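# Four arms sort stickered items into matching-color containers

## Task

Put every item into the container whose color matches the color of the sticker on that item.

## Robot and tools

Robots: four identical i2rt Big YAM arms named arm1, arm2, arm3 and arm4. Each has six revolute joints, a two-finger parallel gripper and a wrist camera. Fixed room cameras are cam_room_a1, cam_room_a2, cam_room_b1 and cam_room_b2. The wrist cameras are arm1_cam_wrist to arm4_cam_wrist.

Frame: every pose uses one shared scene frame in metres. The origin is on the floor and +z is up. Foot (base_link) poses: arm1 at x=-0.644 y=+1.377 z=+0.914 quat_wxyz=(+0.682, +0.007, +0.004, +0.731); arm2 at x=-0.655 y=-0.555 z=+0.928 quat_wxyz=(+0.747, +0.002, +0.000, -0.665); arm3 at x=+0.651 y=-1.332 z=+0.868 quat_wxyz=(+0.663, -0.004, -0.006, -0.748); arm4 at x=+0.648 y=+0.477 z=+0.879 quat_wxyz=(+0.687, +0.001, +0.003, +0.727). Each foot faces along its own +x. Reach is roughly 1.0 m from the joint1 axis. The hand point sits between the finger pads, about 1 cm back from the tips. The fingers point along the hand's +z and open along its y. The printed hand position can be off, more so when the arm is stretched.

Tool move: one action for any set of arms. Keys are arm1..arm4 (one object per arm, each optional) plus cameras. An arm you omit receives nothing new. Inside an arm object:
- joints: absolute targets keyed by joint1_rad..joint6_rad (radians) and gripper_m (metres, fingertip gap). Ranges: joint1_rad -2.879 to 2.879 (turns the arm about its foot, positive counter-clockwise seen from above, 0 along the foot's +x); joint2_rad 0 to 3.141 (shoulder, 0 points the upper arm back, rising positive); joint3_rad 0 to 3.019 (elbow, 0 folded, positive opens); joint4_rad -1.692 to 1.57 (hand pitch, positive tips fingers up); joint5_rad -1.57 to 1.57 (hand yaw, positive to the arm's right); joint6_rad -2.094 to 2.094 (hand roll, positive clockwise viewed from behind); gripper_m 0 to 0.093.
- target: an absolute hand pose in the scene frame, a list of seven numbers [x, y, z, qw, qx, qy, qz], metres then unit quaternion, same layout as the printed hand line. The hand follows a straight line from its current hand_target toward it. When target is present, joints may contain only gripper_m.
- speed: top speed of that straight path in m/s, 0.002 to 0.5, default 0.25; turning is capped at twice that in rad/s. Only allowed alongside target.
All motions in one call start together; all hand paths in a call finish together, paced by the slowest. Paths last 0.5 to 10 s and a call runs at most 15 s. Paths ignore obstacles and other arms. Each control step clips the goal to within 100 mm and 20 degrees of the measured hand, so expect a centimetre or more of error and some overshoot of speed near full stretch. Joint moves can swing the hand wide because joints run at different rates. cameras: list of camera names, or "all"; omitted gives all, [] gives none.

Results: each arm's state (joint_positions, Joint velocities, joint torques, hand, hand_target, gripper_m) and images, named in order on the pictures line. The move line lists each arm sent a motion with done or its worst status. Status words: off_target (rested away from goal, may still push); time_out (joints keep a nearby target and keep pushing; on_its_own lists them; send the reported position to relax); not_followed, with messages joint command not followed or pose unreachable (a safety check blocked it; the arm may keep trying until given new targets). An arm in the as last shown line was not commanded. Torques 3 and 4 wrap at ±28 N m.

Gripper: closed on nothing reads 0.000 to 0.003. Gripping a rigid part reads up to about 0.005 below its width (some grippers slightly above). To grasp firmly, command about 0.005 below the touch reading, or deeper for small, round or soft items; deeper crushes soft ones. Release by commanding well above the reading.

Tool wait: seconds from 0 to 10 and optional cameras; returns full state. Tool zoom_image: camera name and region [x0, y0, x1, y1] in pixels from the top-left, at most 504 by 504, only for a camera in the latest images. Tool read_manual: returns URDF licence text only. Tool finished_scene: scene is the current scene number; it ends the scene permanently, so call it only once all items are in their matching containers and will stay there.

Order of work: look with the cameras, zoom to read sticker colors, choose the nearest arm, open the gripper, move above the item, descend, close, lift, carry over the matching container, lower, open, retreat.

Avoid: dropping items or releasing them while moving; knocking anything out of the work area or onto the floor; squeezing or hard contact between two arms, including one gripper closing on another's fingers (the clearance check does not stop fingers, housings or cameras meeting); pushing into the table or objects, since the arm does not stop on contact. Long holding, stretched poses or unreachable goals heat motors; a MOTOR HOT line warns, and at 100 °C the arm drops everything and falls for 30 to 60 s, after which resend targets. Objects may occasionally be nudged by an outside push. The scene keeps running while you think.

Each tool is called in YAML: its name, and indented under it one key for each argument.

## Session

move:
  arm1: {"joints":{"joint1_rad":1.57,"joint2_rad":1.5,"joint3_rad":1.72,"joint4_rad":-1.2,"joint5_rad":0,"joint6_rad":0,"gripper_m":0.09}}
  arm2: {"joints":{"joint1_rad":-1.57,"joint2_rad":1.5,"joint3_rad":1.72,"joint4_rad":-1.2,"joint5_rad":0,"joint6_rad":0,"gripper_m":0.09}}
  arm3: {"joints":{"joint1_rad":1.57,"joint2_rad":1.3,"joint3_rad":1.72,"joint4_rad":-1.47,"joint5_rad":0,"joint6_rad":0,"gripper_m":0.09}}
  arm4: {"joints":{"joint1_rad":-1.57,"joint2_rad":1.3,"joint3_rad":1.72,"joint4_rad":-1.47,"joint5_rad":0,"joint6_rad":0,"gripper_m":0.09}}

Scene clock: 1.90 s.
Joint torques (N m): arm1=[-2.73 -11.22 14.74 1.4 0.08 0.01] | arm2=[1.32 -16.97 13.16 1.77 -0.06 -0.08] | arm3=[1.55 -10.4 10.7 0.77 0.1 -0.11] | arm4=[0.73 -10.87 10.86 0.44 0.06 0.17]
Motor temperatures (°C): arm1=[20 23 27 23 21 21 21] | arm2=[23 24 26 22 22 20 23] | arm3=[24 23 23 23 24 23 23] | arm4=[22 22 23 22 24 21 24]
Heat: arm1: hottest joint3_rad 27 °C; arm2: hottest joint3_rad 26 °C; arm3: hottest joint1_rad 24 °C; arm4: hottest joint5_rad 24 °C.
move: arm1 done; arm2 done; arm3 done; arm4 done
Joint velocities: within noise
arm1.joint_positions: joint1_rad=+1.579 joint2_rad=+1.506 joint3_rad=+1.683 joint4_rad=-1.204 joint5_rad=-0.002 joint6_rad=+0.006 gripper_m=+0.09006
arm1.joint_status: all done
arm1.hand: x=-1.2044 y=+1.3329 z=+1.2925 quat_wxyz=(+0.010, +0.961, +0.035, -0.276) (m; scene frame)
arm1.hand_target: x=-1.2088 y=+1.3379 z=+1.3149 quat_wxyz=(+0.008, +0.954, +0.033, -0.298) (m; scene frame)
arm1.hand_status: not commanded
arm2.joint_positions: joint1_rad=-1.579 joint2_rad=+1.513 joint3_rad=+1.700 joint4_rad=-1.199 joint5_rad=+0.001 joint6_rad=+0.014 gripper_m=+0.09010
arm2.joint_status: all done
arm2.hand: x=-1.2260 y=-0.6182 z=+1.3017 quat_wxyz=(-0.015, -0.960, -0.046, +0.274) (m; scene frame)
arm2.hand_target: x=-1.2244 y=-0.6232 z=+1.3191 quat_wxyz=(-0.016, -0.955, -0.057, +0.290) (m; scene frame)
arm2.hand_status: not commanded
arm3.joint_positions: joint1_rad=+1.565 joint2_rad=+1.294 joint3_rad=+1.702 joint4_rad=-1.464 joint5_rad=-0.001 joint6_rad=+0.006 gripper_m=+0.09006
arm3.joint_status: all done
arm3.hand: x=+1.1020 y=-1.3833 z=+1.3197 quat_wxyz=(-0.255, -0.062, -0.965, +0.021) (m; scene frame)
arm3.hand_target: x=+1.1042 y=-1.3813 z=+1.3246 quat_wxyz=(-0.258, -0.057, -0.964, +0.022) (m; scene frame)
arm3.hand_status: not commanded
arm4.joint_positions: joint1_rad=-1.572 joint2_rad=+1.296 joint3_rad=+1.687 joint4_rad=-1.459 joint5_rad=+0.000 joint6_rad=-0.012 gripper_m=+0.09012
arm4.joint_status: all done
arm4.hand: x=+1.1054 y=+0.5037 z=+1.3206 quat_wxyz=(-0.247, +0.033, -0.969, -0.004) (m; scene frame)
arm4.hand_target: x=+1.1064 y=+0.5046 z=+1.3329 quat_wxyz=(-0.255, +0.028, -0.966, -0.006) (m; scene frame)
arm4.hand_status: not commanded
pictures: arm1_cam_wrist, arm2_cam_wrist, arm3_cam_wrist, arm4_cam_wrist, cam_room_a1, cam_room_a2, cam_room_b1, cam_room_b2
Images, in order (width x height): arm1_cam_wrist 672x504, arm2_cam_wrist 672x504, arm3_cam_wrist 672x504, arm4_cam_wrist 672x504, cam_room_a1 672x504, cam_room_a2 672x504, cam_room_b1 672x504, cam_room_b2 672x504.

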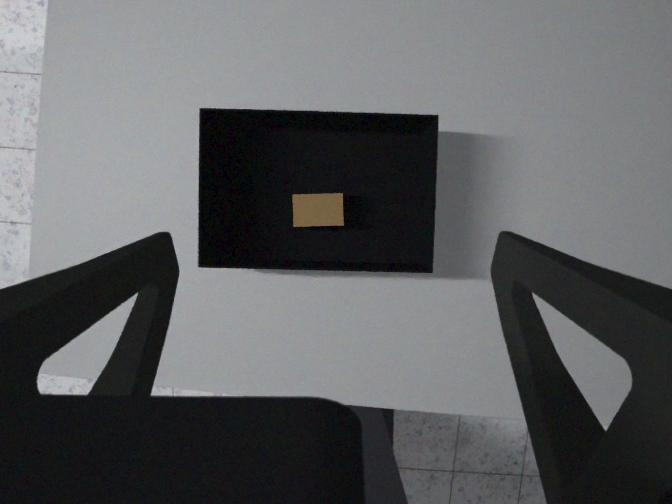

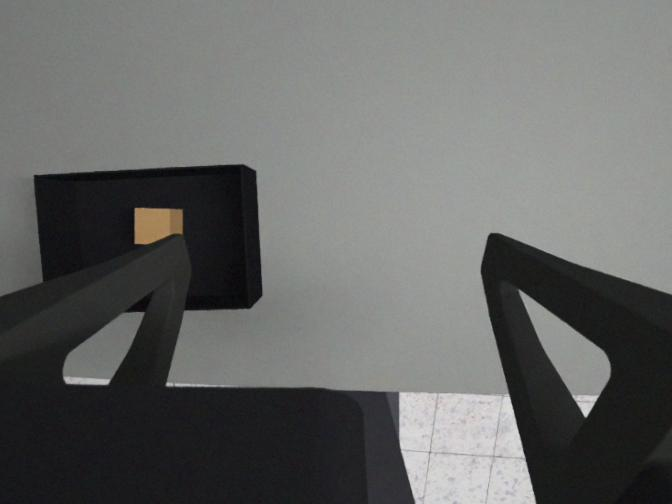

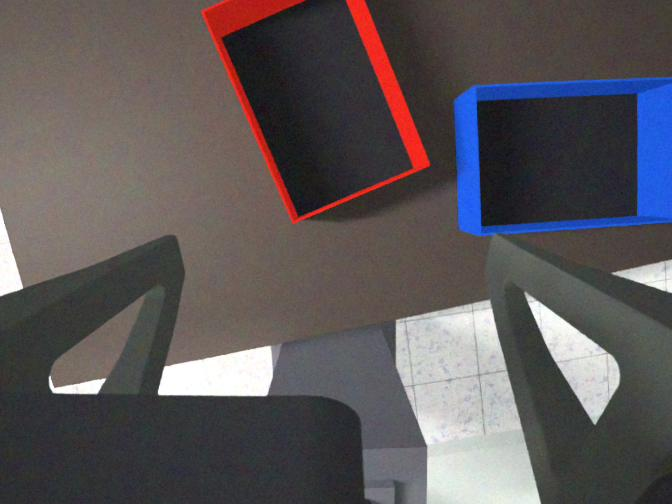

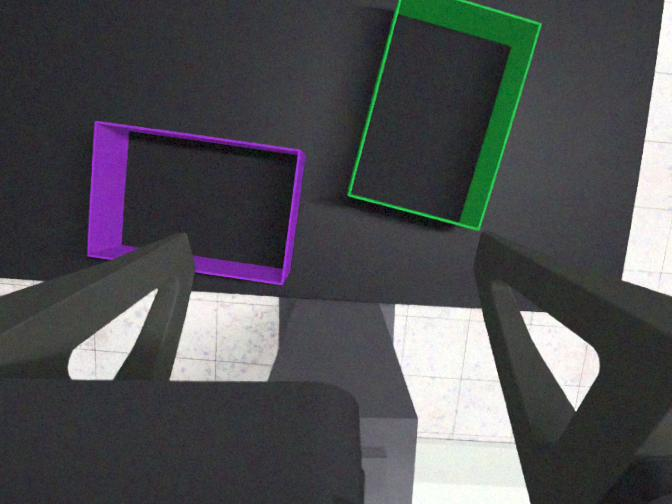

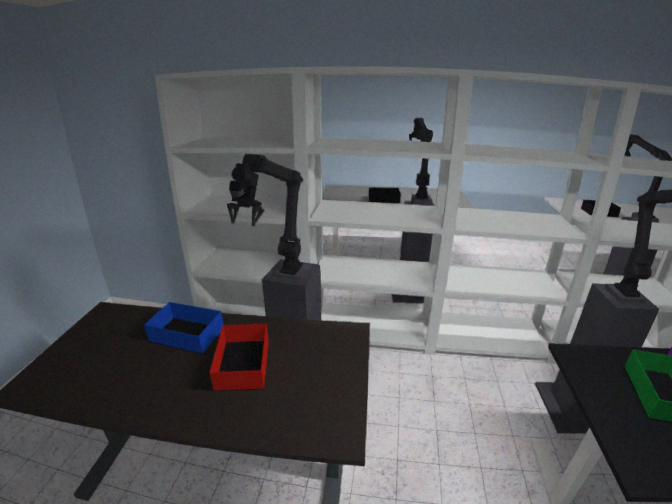

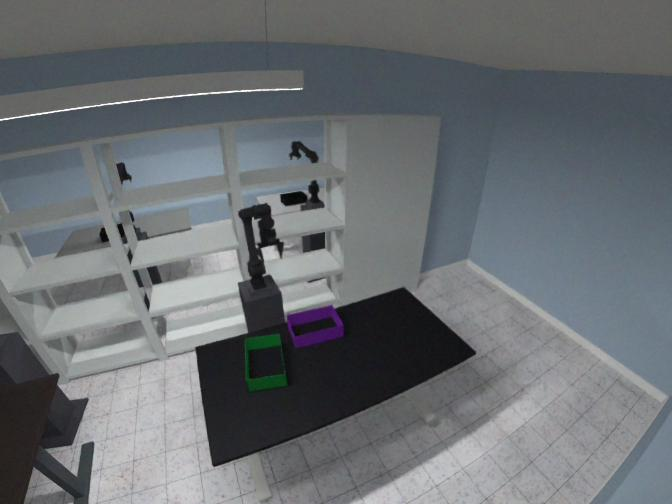

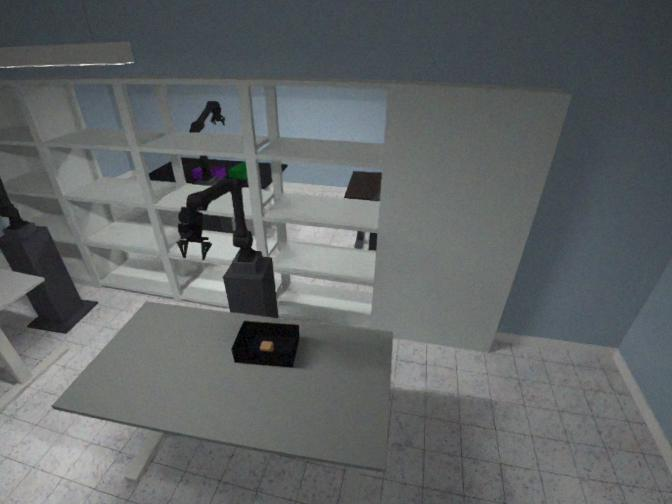

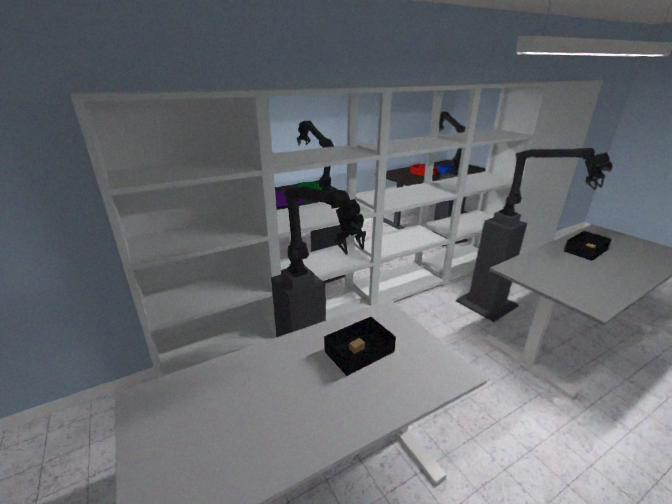

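zoom_image:
  camera: "cam_room_b1"
  region: [220, 310, 320, 380]

zoom_image:
  camera: "cam_room_b2"
  region: [310, 310, 410, 380]

zoom_image:
  camera: "cam_room_b2"
  region: [560, 220, 620, 262]

zoom_image:
  camera: "arm1_cam_wrist"
  region: [190, 100, 450, 280]

zoom_image:
  camera: "arm2_cam_wrist"
  region: [30, 150, 270, 320]

Scaled by 5.040.

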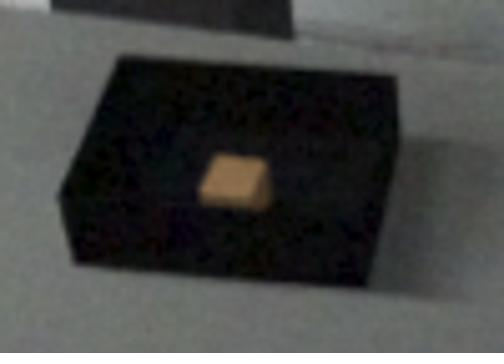

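Scaled by 5.040.

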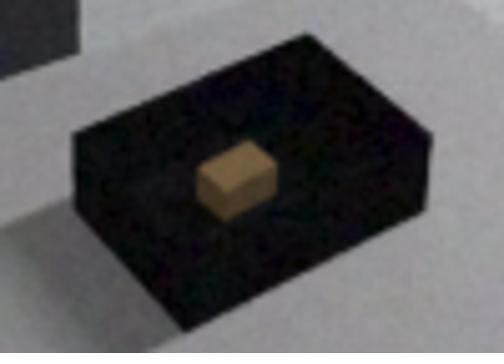

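Scaled by 8.400.

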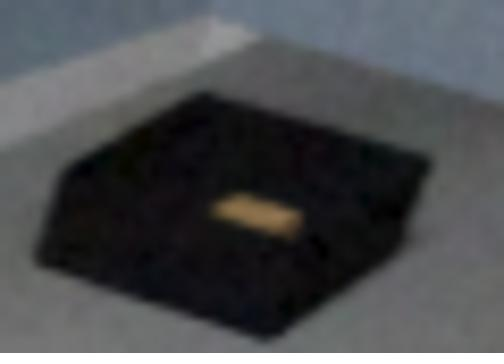

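Scaled by 1.938.

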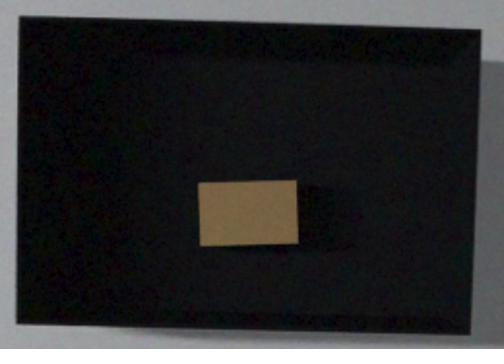

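Scaled by 2.100.

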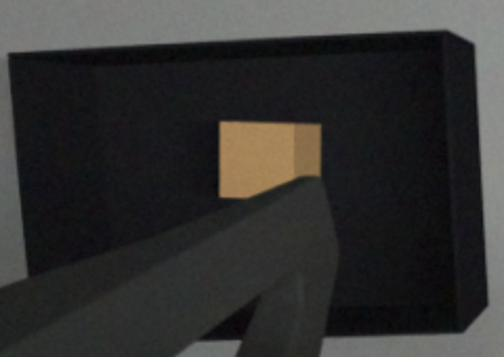

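move:
  arm1: {"joints":{"joint1_rad":1.627,"joint2_rad":1.5,"joint3_rad":1.5,"joint4_rad":-1.5,"joint6_rad":1.57}}
  arm2: {"joints":{"joint1_rad":-1.117,"joint2_rad":1.55,"joint3_rad":1.5,"joint4_rad":-1.5,"joint6_rad":0.5}}
  cameras: []

move:
  arm1: {"target":[-1.218,1.305,0.95,0,0.7431,-0.6691,0]}
  arm2: {"target":[-1.190,-0.896,0.95,0,0.9994,0.0349,0]}
  cameras: ["arm1_cam_wrist","arm2_cam_wrist"]

Scene clock: 46.40 s.
Joint torques (N m): arm1=[-1.79 -10.29 12.21 0.16 0.14 0.14] | arm2=[0.32 -15.44 10.67 0.21 0.07 0.22] | arm3=[1.55 -10.11 10.63 0.75 0.09 -0.11] | arm4=[0.91 -10.7 10.82 0.47 0.07 0.17]
Motor temperatures (°C): arm1=[20 24 32 23 21 21 21] | arm2=[23 26 33 22 22 20 23] | arm3=[24 24 27 23 24 23 23] | arm4=[22 22 29 22 24 21 24]
Heat: arm1: hottest joint3_rad 32 °C; arm2: hottest joint3_rad 33 °C; arm3: hottest joint3_rad 27 °C; arm4: hottest joint3_rad 29 °C.
move: arm1 done; arm2 done
Joint velocities: within noise
arm1.joint_positions: joint1_rad=+1.627 joint2_rad=+1.504 joint3_rad=+1.483 joint4_rad=-1.490 joint5_rad=-0.001 joint6_rad=+1.562 gripper_m=+0.09006
arm1.joint_status: all done
arm1.hand: x=-1.0968 y=+1.3197 z=+1.1801 quat_wxyz=(+0.026, +0.752, -0.658, -0.026) (m; scene frame)
arm1.hand_target: x=-1.0981 y=+1.3195 z=+1.1889 quat_wxyz=(+0.031, +0.750, -0.661, -0.030) (m; scene frame)
arm1.hand_status: not commanded
arm2.joint_positions: joint1_rad=-1.112 joint2_rad=+1.550 joint3_rad=+1.500 joint4_rad=-1.488 joint5_rad=-0.001 joint6_rad=+0.486 gripper_m=+0.09010
arm2.joint_status: all done
arm2.hand: x=-1.0513 y=-0.8124 z=+1.1726 quat_wxyz=(-0.007, -0.999, -0.045, +0.013) (m; scene frame)
arm2.hand_target: x=-1.0499 y=-0.8089 z=+1.1722 quat_wxyz=(-0.004, -0.999, -0.035, +0.008) (m; scene frame)
arm2.hand_status: not commanded
arm3, arm4: as last shown
pictures: none
No camera images: "cameras" was empty.

Scene clock: 48.33 s.
Joint torques (N m): arm1=[-1.79 -16.38 13.41 0.61 0.03 0.07] | arm2=[0.15 -21.36 13.98 0.83 -0.02 0.18] | arm3=[1.61 -10.17 10.59 0.79 0.09 -0.11] | arm4=[0.97 -10.34 10.91 0.38 0.09 0.15]
Motor temperatures (°C): arm1=[20 24 32 23 21 21 21] | arm2=[23 26 33 22 22 20 23] | arm3=[24 24 27 23 24 23 23] | arm4=[22 22 29 22 24 21 24]
Heat: arm1: hottest joint3_rad 32 °C; arm2: hottest joint3_rad 33 °C; arm3: hottest joint3_rad 27 °C; arm4: hottest joint3_rad 29 °C.
move: arm1 off_target; arm2 off_target
Joint velocities: within noise
arm1.joint_positions: joint1_rad=+1.627 joint2_rad=+2.008 joint3_rad=+1.479 joint4_rad=-1.125 joint5_rad=-0.003 joint6_rad=+1.582 gripper_m=+0.09006
arm1.joint_status: not commanded
arm1.hand: x=-1.1922 y=+1.3085 z=+0.9294 quat_wxyz=(-0.026, +0.745, -0.666, +0.022) (m; scene frame)
arm1.hand_target: x=-1.2166 y=+1.3052 z=+0.9508 quat_wxyz=(+0.000, +0.743, -0.669, +0.000) (m; scene frame)
arm1.hand_status: off_target (0.033 m and 3.9 deg from the pose sent, 0.261 m and 4.6 deg at the start)
arm2.joint_positions: joint1_rad=-1.112 joint2_rad=+2.108 joint3_rad=+1.681 joint4_rad=-1.180 joint5_rad=-0.001 joint6_rad=+0.486 gripper_m=+0.09010
arm2.joint_status: not commanded
arm2.hand: x=-1.1695 y=-0.8886 z=+0.9436 quat_wxyz=(+0.010, -0.999, -0.045, -0.017) (m; scene frame)
arm2.hand_target: x=-1.1891 y=-0.8955 z=+0.9503 quat_wxyz=(+0.000, -0.999, -0.035, +0.000) (m; scene frame)
arm2.hand_status: off_target (0.023 m and 2.5 deg from the pose sent, 0.275 m and 2.1 deg at the start)
arm3, arm4: as last shown
pictures: arm1_cam_wrist, arm2_cam_wrist
Images, in order (width x height): arm1_cam_wrist 672x504, arm2_cam_wrist 672x504.

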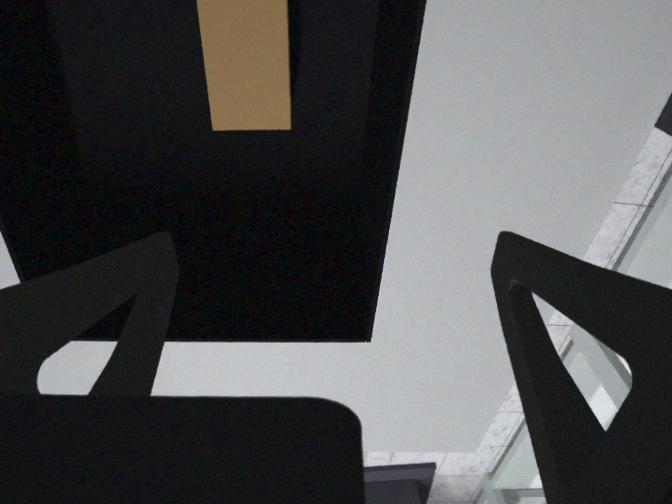

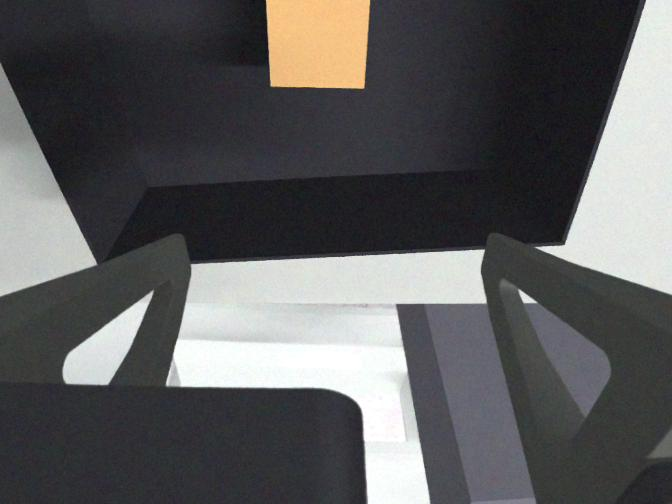

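move:
  arm1: {"target":[-1.245,1.302,0.865,0.0174,0.7429,-0.6688,-0.0193],"speed":0.15}
  arm2: {"target":[-1.196,-0.902,0.86,0.009,0.9992,0.0349,-0.015],"speed":0.15}
  cameras: ["arm1_cam_wrist","arm2_cam_wrist"]

Scene clock: 64.67 s.
Joint torques (N m): arm1=[-1.79 -16.73 12.25 0.77 0.21 0.1] | arm2=[0.32 -21.66 8.79 1.37 -0.01 0.21] | arm3=[1.49 -10.11 10.59 0.79 0.09 -0.1] | arm4=[0.38 -10.75 10.97 0.55 0.08 0.16]
Motor temperatures (°C): arm1=[20 25 35 23 21 21 21] | arm2=[23 26 32 22 22 20 23] | arm3=[24 24 28 23 24 23 23] | arm4=[22 22 30 22 24 21 24]
Heat: arm1: hottest joint3_rad 35 °C; arm2: hottest joint3_rad 32 °C; arm3: hottest joint3_rad 28 °C; arm4: hottest joint3_rad 30 °C.
move: arm1 off_target; arm2 off_target
Joint velocities: arm1=[within noise] | arm2=[0.015 -0.005 0.017 0.022 0.154 0.022 0] | arm3=[within noise] | arm4=[within noise]
arm1.joint_positions: joint1_rad=+1.627 joint2_rad=+2.147 joint3_rad=+1.480 joint4_rad=-0.922 joint5_rad=+0.000 joint6_rad=+1.584 gripper_m=+0.09006
arm1.joint_status: not commanded
arm1.hand: x=-1.2209 y=+1.3058 z=+0.8515 quat_wxyz=(-0.003, +0.745, -0.667, +0.000) (m; scene frame)
arm1.hand_target: x=-1.2441 y=+1.3022 z=+0.8658 quat_wxyz=(+0.018, +0.743, -0.669, -0.019) (m; scene frame)
arm1.hand_status: off_target (0.028 m and 3.2 deg from the pose sent, 0.084 m and 6.9 deg at the start)
arm2.joint_positions: joint1_rad=-1.112 joint2_rad=+2.216 joint3_rad=+1.681 joint4_rad=-0.980 joint5_rad=-0.001 joint6_rad=+0.486 gripper_m=+0.09010
arm2.joint_status: not commanded
arm2.hand: x=-1.1973 y=-0.9065 z=+0.8779 quat_wxyz=(-0.013, -0.999, -0.045, +0.023) (m; scene frame)
arm2.hand_target: x=-1.1956 y=-0.9019 z=+0.8604 quat_wxyz=(-0.009, -0.999, -0.035, +0.015) (m; scene frame)
arm2.hand_status: off_target (0.018 m and 1.5 deg from the pose sent, 0.089 m and 4.4 deg at the start)
arm3, arm4: as last shown
pictures: arm1_cam_wrist, arm2_cam_wrist
Images, in order (width x height): arm1_cam_wrist 672x504, arm2_cam_wrist 672x504.

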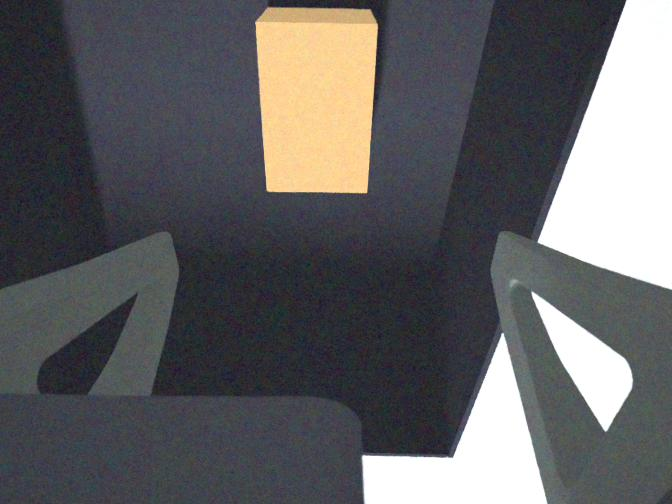

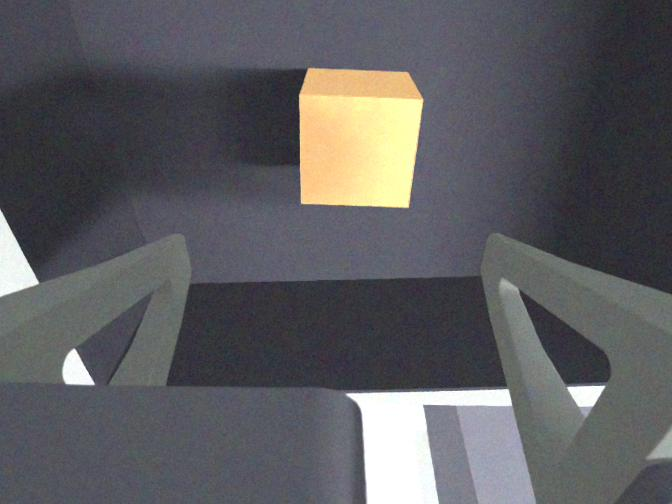

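move:
  arm1: {"target":[-1.2515,1.293,0.785,0.0174,0.7429,-0.6688,-0.0193],"speed":0.12}
  arm2: {"target":[-1.173,-0.892,0.775,0,0.9994,0.0349,0],"speed":0.12}
  cameras: ["arm1_cam_wrist","arm2_cam_wrist"]

Scene clock: 80.80 s.
Joint torques (N m): arm1=[-1.14 -16.56 11.26 0.79 0.19 0.11] | arm2=[0.91 -21.3 7.65 1.24 0 0.22] | arm3=[1.73 -10.34 10.63 0.79 0.09 -0.11] | arm4=[0.73 -10.58 10.85 0.31 0.09 0.16]
Motor temperatures (°C): arm1=[20 25 35 23 21 21 21] | arm2=[23 26 31 22 22 20 23] | arm3=[24 24 29 23 24 23 23] | arm4=[22 22 31 22 24 21 24]
Heat: arm1: hottest joint3_rad 35 °C; arm2: hottest joint3_rad 31 °C; arm3: hottest joint3_rad 29 °C; arm4: hottest joint3_rad 31 °C.
move: arm1 off_target; arm2 off_target
Joint velocities: within noise
arm1.joint_positions: joint1_rad=+1.632 joint2_rad=+2.284 joint3_rad=+1.495 joint4_rad=-0.792 joint5_rad=+0.000 joint6_rad=+1.599 gripper_m=+0.09006
arm1.joint_status: not commanded
arm1.hand: x=-1.2286 y=+1.3021 z=+0.7786 quat_wxyz=(+0.000, +0.742, -0.670, -0.003) (m; scene frame)
arm1.hand_target: x=-1.2506 y=+1.2929 z=+0.7859 quat_wxyz=(+0.018, +0.743, -0.669, -0.019) (m; scene frame)
arm1.hand_status: off_target (0.025 m and 2.7 deg from the pose sent, 0.074 m and 3.2 deg at the start)
arm2.joint_positions: joint1_rad=-1.112 joint2_rad=+2.318 joint3_rad=+1.611 joint4_rad=-0.839 joint5_rad=-0.001 joint6_rad=+0.492 gripper_m=+0.09010
arm2.joint_status: not commanded
arm2.hand: x=-1.1796 y=-0.8948 z=+0.7942 quat_wxyz=(-0.005, -0.999, -0.041, +0.009) (m; scene frame)
arm2.hand_target: x=-1.1725 y=-0.8918 z=+0.7755 quat_wxyz=(+0.000, -0.999, -0.035, +0.000) (m; scene frame)
arm2.hand_status: off_target (0.020 m and 1.4 deg from the pose sent, 0.107 m and 3.2 deg at the start)
arm3, arm4: as last shown
pictures: arm1_cam_wrist, arm2_cam_wrist
Images, in order (width x height): arm1_cam_wrist 672x504, arm2_cam_wrist 672x504.

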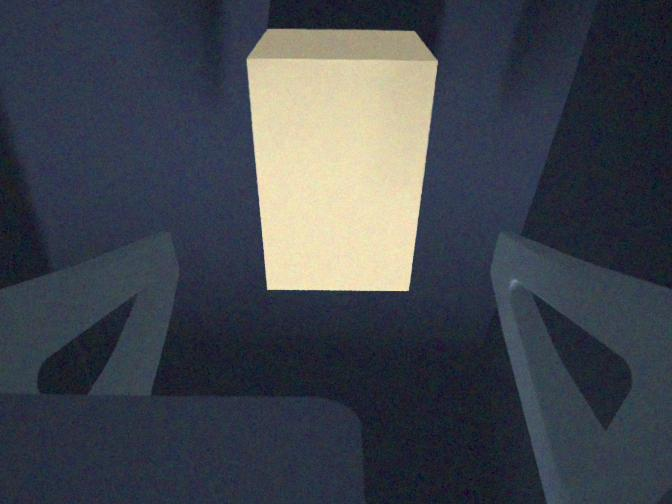

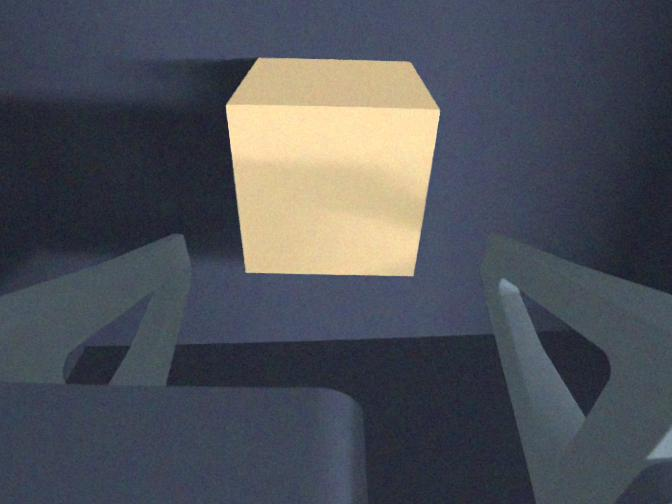

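move:
  arm1: {"target":[-1.2515,1.286,0.732,0.0174,0.7429,-0.6688,-0.0193],"speed":0.1}
  arm2: {"target":[-1.168,-0.892,0.722,0,0.9994,0.0349,0],"speed":0.1}
  cameras: ["arm1_cam_wrist","arm2_cam_wrist"]

Scene clock: 86.53 s.
Joint torques (N m): arm1=[-1.38 -17.2 10.29 0.72 0.13 0.11] | arm2=[1.2 -21.6 7.47 1.24 -0.01 0.21] | arm3=[1.44 -10.34 10.61 0.73 0.09 -0.1] | arm4=[0.85 -10.99 10.91 0.4 0.1 0.16]
Motor temperatures (°C): arm1=[20 26 35 23 21 21 21] | arm2=[23 26 31 22 22 20 23] | arm3=[24 24 29 23 24 23 23] | arm4=[22 22 32 22 24 21 24]
Heat: arm1: hottest joint3_rad 35 °C; arm2: hottest joint3_rad 31 °C; arm3: hottest joint3_rad 29 °C; arm4: hottest joint3_rad 32 °C.
move: arm1 off_target; arm2 off_target
Joint velocities: within noise
arm1.joint_positions: joint1_rad=+1.644 joint2_rad=+2.378 joint3_rad=+1.522 joint4_rad=-0.709 joint5_rad=+0.002 joint6_rad=+1.610 gripper_m=+0.09005
arm1.joint_status: not commanded
arm1.hand: x=-1.2349 y=+1.2946 z=+0.7318 quat_wxyz=(+0.006, +0.742, -0.670, -0.009) (m; scene frame)
arm1.hand_target: x=-1.2508 y=+1.2860 z=+0.7324 quat_wxyz=(+0.017, +0.743, -0.669, -0.019) (m; scene frame)
arm1.hand_status: off_target (0.019 m and 1.8 deg from the pose sent, 0.054 m and 2.7 deg at the start)
arm2.joint_positions: joint1_rad=-1.112 joint2_rad=+2.411 joint3_rad=+1.611 joint4_rad=-0.753 joint5_rad=-0.001 joint6_rad=+0.497 gripper_m=+0.09010
arm2.joint_status: not commanded
arm2.hand: x=-1.1745 y=-0.8914 z=+0.7385 quat_wxyz=(-0.003, -0.999, -0.039, +0.006) (m; scene frame)
arm2.hand_target: x=-1.1675 y=-0.8917 z=+0.7223 quat_wxyz=(+0.000, -0.999, -0.035, +0.000) (m; scene frame)
arm2.hand_status: off_target (0.018 m and 0.9 deg from the pose sent, 0.073 m and 1.4 deg at the start)
arm3, arm4: as last shown
pictures: arm1_cam_wrist, arm2_cam_wrist
Images, in order (width x height): arm1_cam_wrist 672x504, arm2_cam_wrist 672x504.

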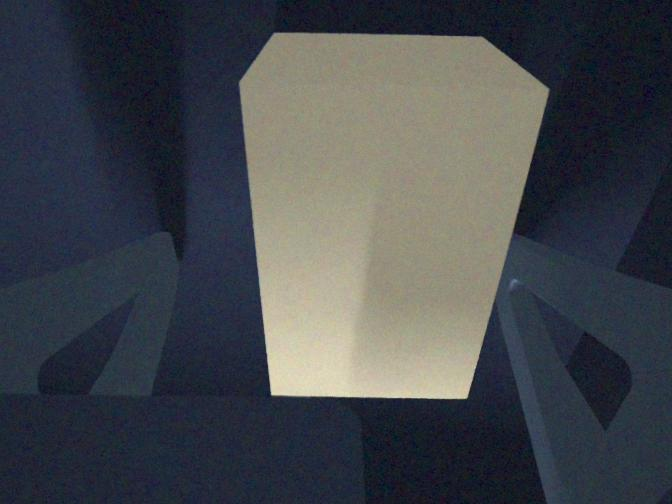

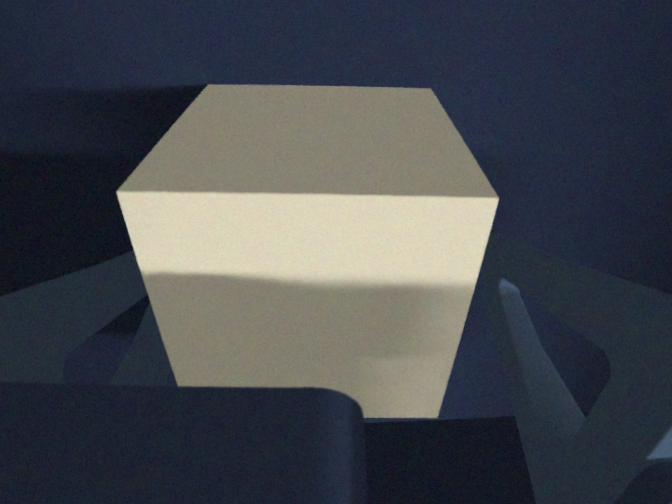

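move:
  arm1: {"joints":{"gripper_m":0.04}}
  arm2: {"joints":{"gripper_m":0.047}}
  cameras: ["arm1_cam_wrist","arm2_cam_wrist"]

Scene clock: 95.37 s.
Joint torques (N m): arm1=[-0.26 -16.79 10.18 0.79 0.09 0.09] | arm2=[1.32 -21.66 7.5 1.22 0.01 0.21] | arm3=[1.38 -10.29 10.62 0.72 0.09 -0.11] | arm4=[0.67 -10.23 10.92 0.39 0.08 0.17]
Motor temperatures (°C): arm1=[20 26 34 23 21 21 21] | arm2=[23 27 31 22 22 20 23] | arm3=[24 24 29 23 24 23 23] | arm4=[22 22 32 22 24 21 24]
Heat: arm1: hottest joint3_rad 34 °C; arm2: hottest joint3_rad 31 °C; arm3: hottest joint3_rad 29 °C; arm4: hottest joint3_rad 32 °C.
move: arm1 off_target; arm2 off_target
Joint velocities: within noise
arm1.joint_positions: joint1_rad=+1.644 joint2_rad=+2.378 joint3_rad=+1.522 joint4_rad=-0.709 joint5_rad=+0.002 joint6_rad=+1.611 gripper_m=+0.04430
arm1.joint_status: gripper_m off_target (ended at +0.04433, target +0.04000)
arm1.hand: x=-1.2349 y=+1.2946 z=+0.7318 quat_wxyz=(+0.006, +0.742, -0.670, -0.009) (m; scene frame)
arm1.hand_target: x=-1.2508 y=+1.2860 z=+0.7324 quat_wxyz=(+0.017, +0.743, -0.669, -0.019) (m; scene frame)
arm1.hand_status: not commanded
arm2.joint_positions: joint1_rad=-1.112 joint2_rad=+2.411 joint3_rad=+1.611 joint4_rad=-0.752 joint5_rad=-0.001 joint6_rad=+0.498 gripper_m=+0.05278
arm2.joint_status: gripper_m off_target (ended at +0.05282, target +0.04700)
arm2.hand: x=-1.1745 y=-0.8915 z=+0.7385 quat_wxyz=(-0.003, -0.999, -0.039, +0.006) (m; scene frame)
arm2.hand_target: x=-1.1675 y=-0.8917 z=+0.7223 quat_wxyz=(+0.000, -0.999, -0.035, +0.000) (m; scene frame)
arm2.hand_status: not commanded
arm3, arm4: as last shown
pictures: arm1_cam_wrist, arm2_cam_wrist
Images, in order (width x height): arm1_cam_wrist 672x504, arm2_cam_wrist 672x504.

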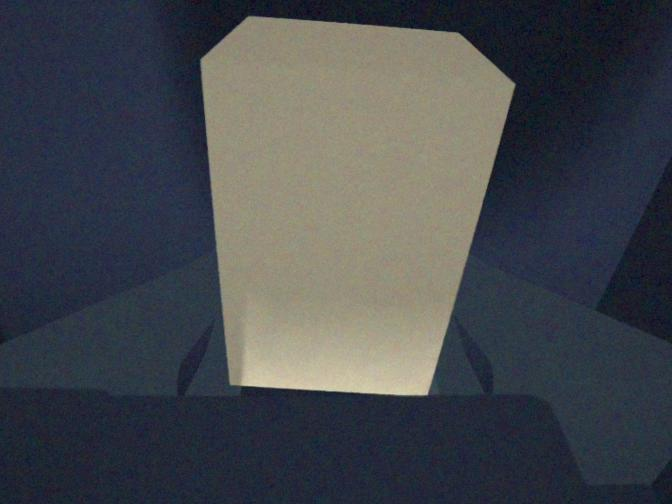

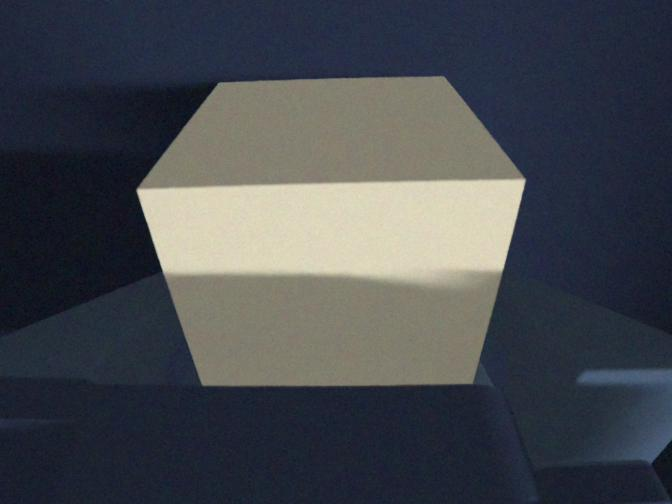

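move:
  arm1: {"target":[-1.19,1.30,0.98,0.0174,0.7429,-0.6688,-0.0193],"speed":0.2}
  arm2: {"target":[-1.15,-0.885,0.98,0,0.9994,0.0349,0],"speed":0.2}
  cameras: ["arm1_cam_wrist","arm2_cam_wrist"]

move:
  arm1: {"joints":{"joint2_rad":1.2,"joint3_rad":1.5,"joint4_rad":-0.5}}
  arm2: {"joints":{"joint2_rad":1.2,"joint3_rad":1.5,"joint4_rad":-0.5}}
  cameras: ["arm1_cam_wrist","arm2_cam_wrist","cam_room_b1","cam_room_b2"]

Scene clock: 105.33 s.
Joint torques (N m): arm1=[-2.43 -14.33 10.39 0.09 0.21 -0.01] | arm2=[1.55 -21.83 13.03 0.14 -0.01 0.21] | arm3=[1.49 -10.29 10.62 0.76 0.09 -0.1] | arm4=[1.14 -10.7 10.95 0.4 0.07 0.17]
Motor temperatures (°C): arm1=[20 26 33 23 21 21 21] | arm2=[23 27 31 22 22 20 23] | arm3=[24 24 29 23 24 23 23] | arm4=[22 22 33 22 24 21 24]
Heat: arm1: hottest joint3_rad 33 °C; arm2: hottest joint3_rad 31 °C; arm3: hottest joint3_rad 29 °C; arm4: hottest joint3_rad 33 °C.
move: arm1 done; arm2 off_target
Joint velocities: within noise
arm1.joint_positions: joint1_rad=+1.644 joint2_rad=+1.884 joint3_rad=+1.412 joint4_rad=-1.070 joint5_rad=+0.002 joint6_rad=+1.611 gripper_m=+0.04430
arm1.joint_status: not commanded
arm1.hand: x=-1.1877 y=+1.3002 z=+0.9724 quat_wxyz=(+0.015, +0.742, -0.670, -0.016) (m; scene frame)
arm1.hand_target: x=-1.1900 y=+1.3000 z=+0.9800 quat_wxyz=(+0.017, +0.743, -0.669, -0.019) (m; scene frame)
arm1.hand_status: done (0.008 m and 0.5 deg from the pose sent, 0.252 m and 1.8 deg at the start)
arm2.joint_positions: joint1_rad=-1.110 joint2_rad=+2.001 joint3_rad=+1.561 joint4_rad=-1.159 joint5_rad=-0.001 joint6_rad=+0.503 gripper_m=+0.05278
arm2.joint_status: not commanded
arm2.hand: x=-1.1410 y=-0.8721 z=+0.9642 quat_wxyz=(+0.008, -0.999, -0.037, -0.014) (m; scene frame)
arm2.hand_target: x=-1.1494 y=-0.8847 z=+0.9803 quat_wxyz=(+0.000, -0.999, -0.035, +0.000) (m; scene frame)
arm2.hand_status: off_target (0.022 m and 1.9 deg from the pose sent, 0.243 m and 0.9 deg at the start)
arm3, arm4: as last shown
pictures: arm1_cam_wrist, arm2_cam_wrist
Images, in order (width x height): arm1_cam_wrist 672x504, arm2_cam_wrist 672x504.

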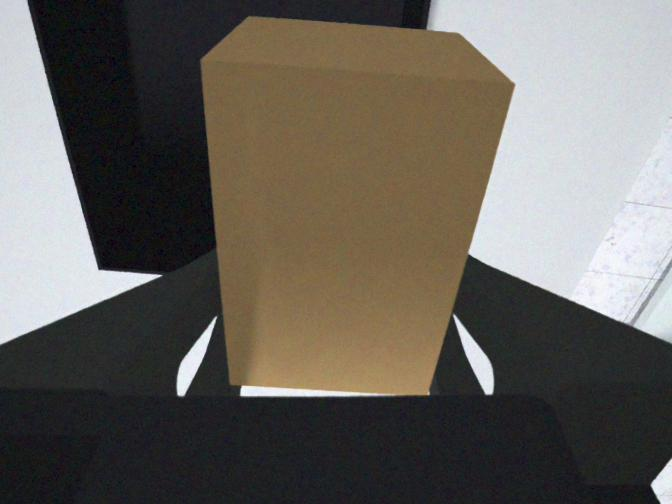

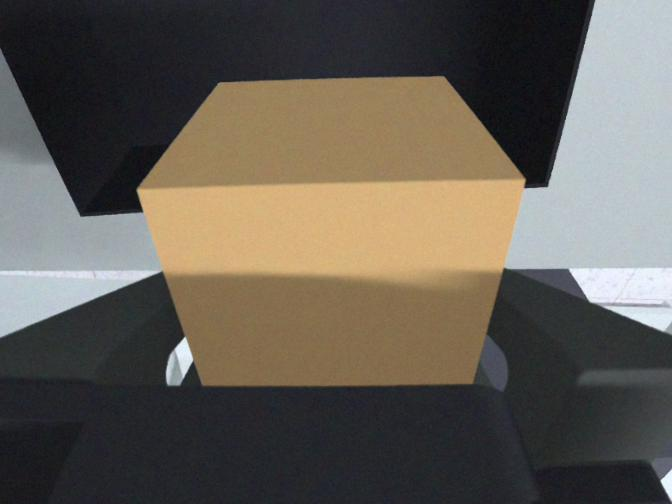

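Scene clock: 107.00 s.
Joint torques (N m): arm1=[-2.43 -7.3 13 2.17 0.08 -0.09] | arm2=[1.49 -10.87 12.83 2.99 -0.05 0.16] | arm3=[1.44 -10.29 10.59 0.76 0.1 -0.1] | arm4=[0.73 -10.87 10.89 0.31 0.1 0.15]
Motor temperatures (°C): arm1=[20 26 33 23 21 21 22] | arm2=[23 27 31 22 22 20 23] | arm3=[24 24 29 23 24 23 23] | arm4=[22 22 33 22 24 21 24]
Heat: arm1: hottest joint3_rad 33 °C; arm2: hottest joint3_rad 31 °C; arm3: hottest joint3_rad 29 °C; arm4: hottest joint3_rad 33 °C.
move: arm1 done; arm2 done
Joint velocities: within noise
arm1.joint_positions: joint1_rad=+1.644 joint2_rad=+1.210 joint3_rad=+1.487 joint4_rad=-0.509 joint5_rad=+0.002 joint6_rad=+1.611 gripper_m=+0.04432
arm1.joint_status: all done
arm1.hand: x=-1.1882 y=+1.2977 z=+1.4789 quat_wxyz=(+0.480, +0.579, -0.522, -0.403) (m; scene frame)
arm1.hand_target: x=-1.1832 y=+1.2985 z=+1.4943 quat_wxyz=(+0.488, +0.572, -0.514, -0.412) (m; scene frame)
arm1.hand_status: not commanded
arm2.joint_positions: joint1_rad=-1.110 joint2_rad=+1.199 joint3_rad=+1.490 joint4_rad=-0.509 joint5_rad=-0.001 joint6_rad=+0.504 gripper_m=+0.05279
arm2.joint_status: all done
arm2.hand: x=-1.1198 y=-0.8593 z=+1.4907 quat_wxyz=(-0.322, -0.780, -0.030, +0.536) (m; scene frame)
arm2.hand_target: x=-1.1172 y=-0.8642 z=+1.4982 quat_wxyz=(-0.332, -0.775, -0.028, +0.537) (m; scene frame)
arm2.hand_status: not commanded
arm3.joint_positions: joint1_rad=+1.565 joint2_rad=+1.294 joint3_rad=+1.702 joint4_rad=-1.464 joint5_rad=-0.001 joint6_rad=+0.006 gripper_m=+0.09006
arm3.joint_status: not commanded
arm3.hand: x=+1.1020 y=-1.3833 z=+1.3197 quat_wxyz=(-0.255, -0.062, -0.965, +0.021) (m; scene frame)
arm3.hand_target: x=+1.1042 y=-1.3813 z=+1.3246 quat_wxyz=(-0.258, -0.057, -0.964, +0.022) (m; scene frame)
arm3.hand_status: not commanded
arm4.joint_positions: joint1_rad=-1.572 joint2_rad=+1.296 joint3_rad=+1.687 joint4_rad=-1.459 joint5_rad=+0.000 joint6_rad=-0.012 gripper_m=+0.09012
arm4.joint_status: not commanded
arm4.hand: x=+1.1054 y=+0.5037 z=+1.3206 quat_wxyz=(-0.247, +0.033, -0.969, -0.004) (m; scene frame)
arm4.hand_target: x=+1.1064 y=+0.5046 z=+1.3329 quat_wxyz=(-0.255, +0.028, -0.966, -0.006) (m; scene frame)
arm4.hand_status: not commanded
pictures: arm1_cam_wrist, arm2_cam_wrist, cam_room_b1, cam_room_b2
Images, in order (width x height): arm1_cam_wrist 672x504, arm2_cam_wrist 672x504, cam_room_b1 672x504, cam_room_b2 672x504.

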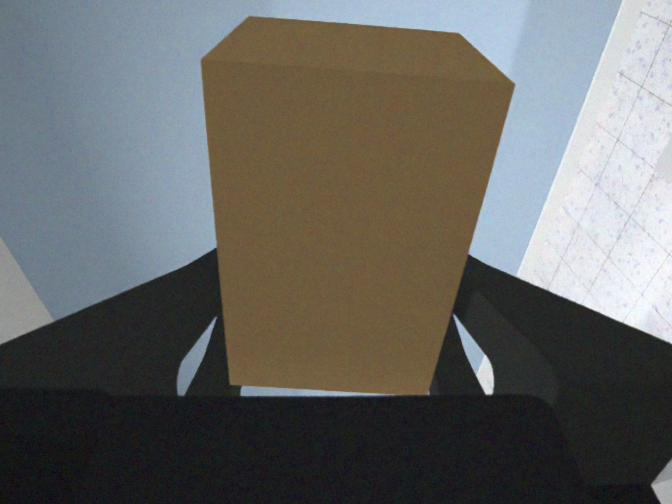

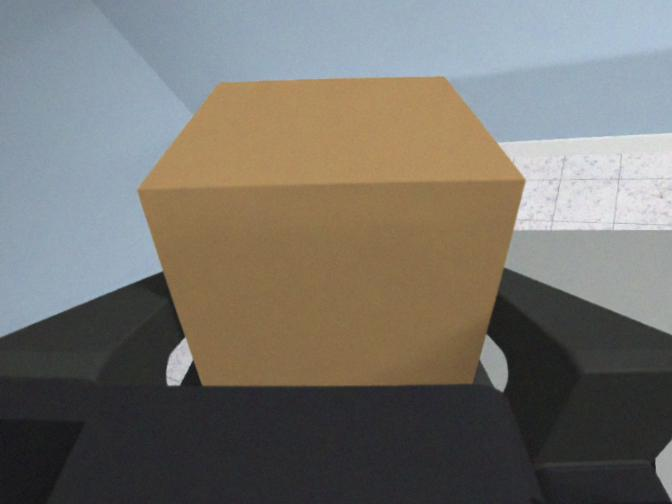

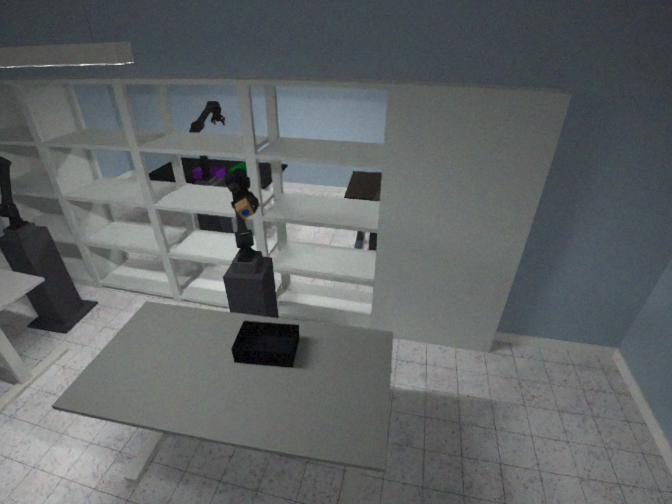

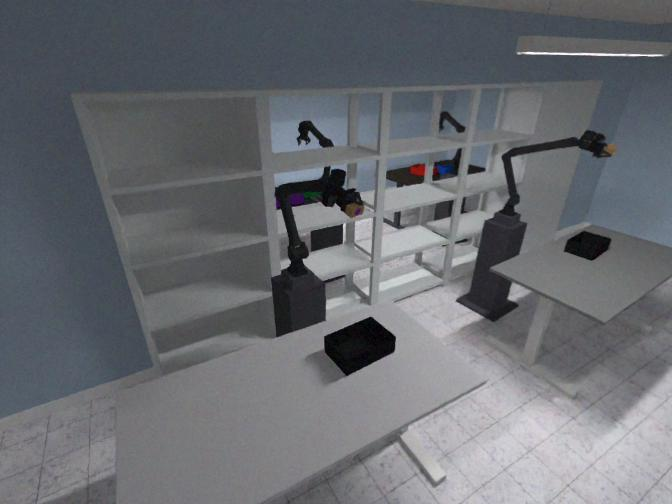

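zoom_image:
  camera: "cam_room_b2"
  region: [310, 160, 390, 230]

zoom_image:
  camera: "cam_room_b1"
  region: [210, 160, 280, 230]

zoom_image:
  camera: "cam_room_b2"
  region: [570, 120, 630, 170]

Scaled by 6.300.

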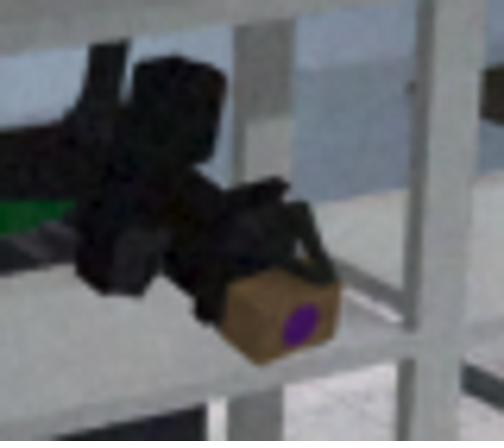

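Scaled by 7.200.

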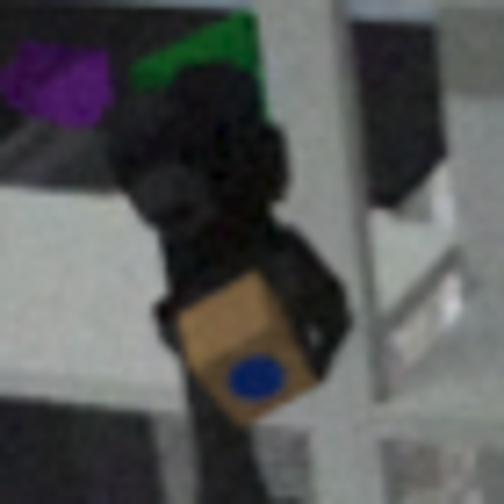

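Scaled by 8.400.

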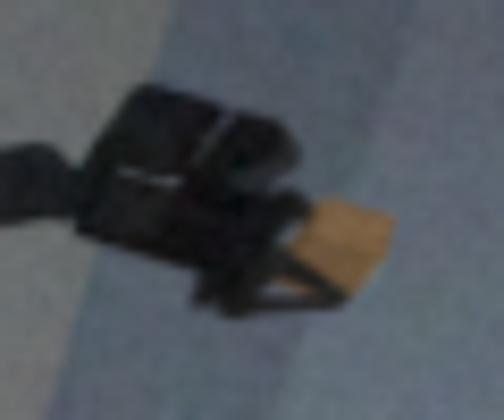

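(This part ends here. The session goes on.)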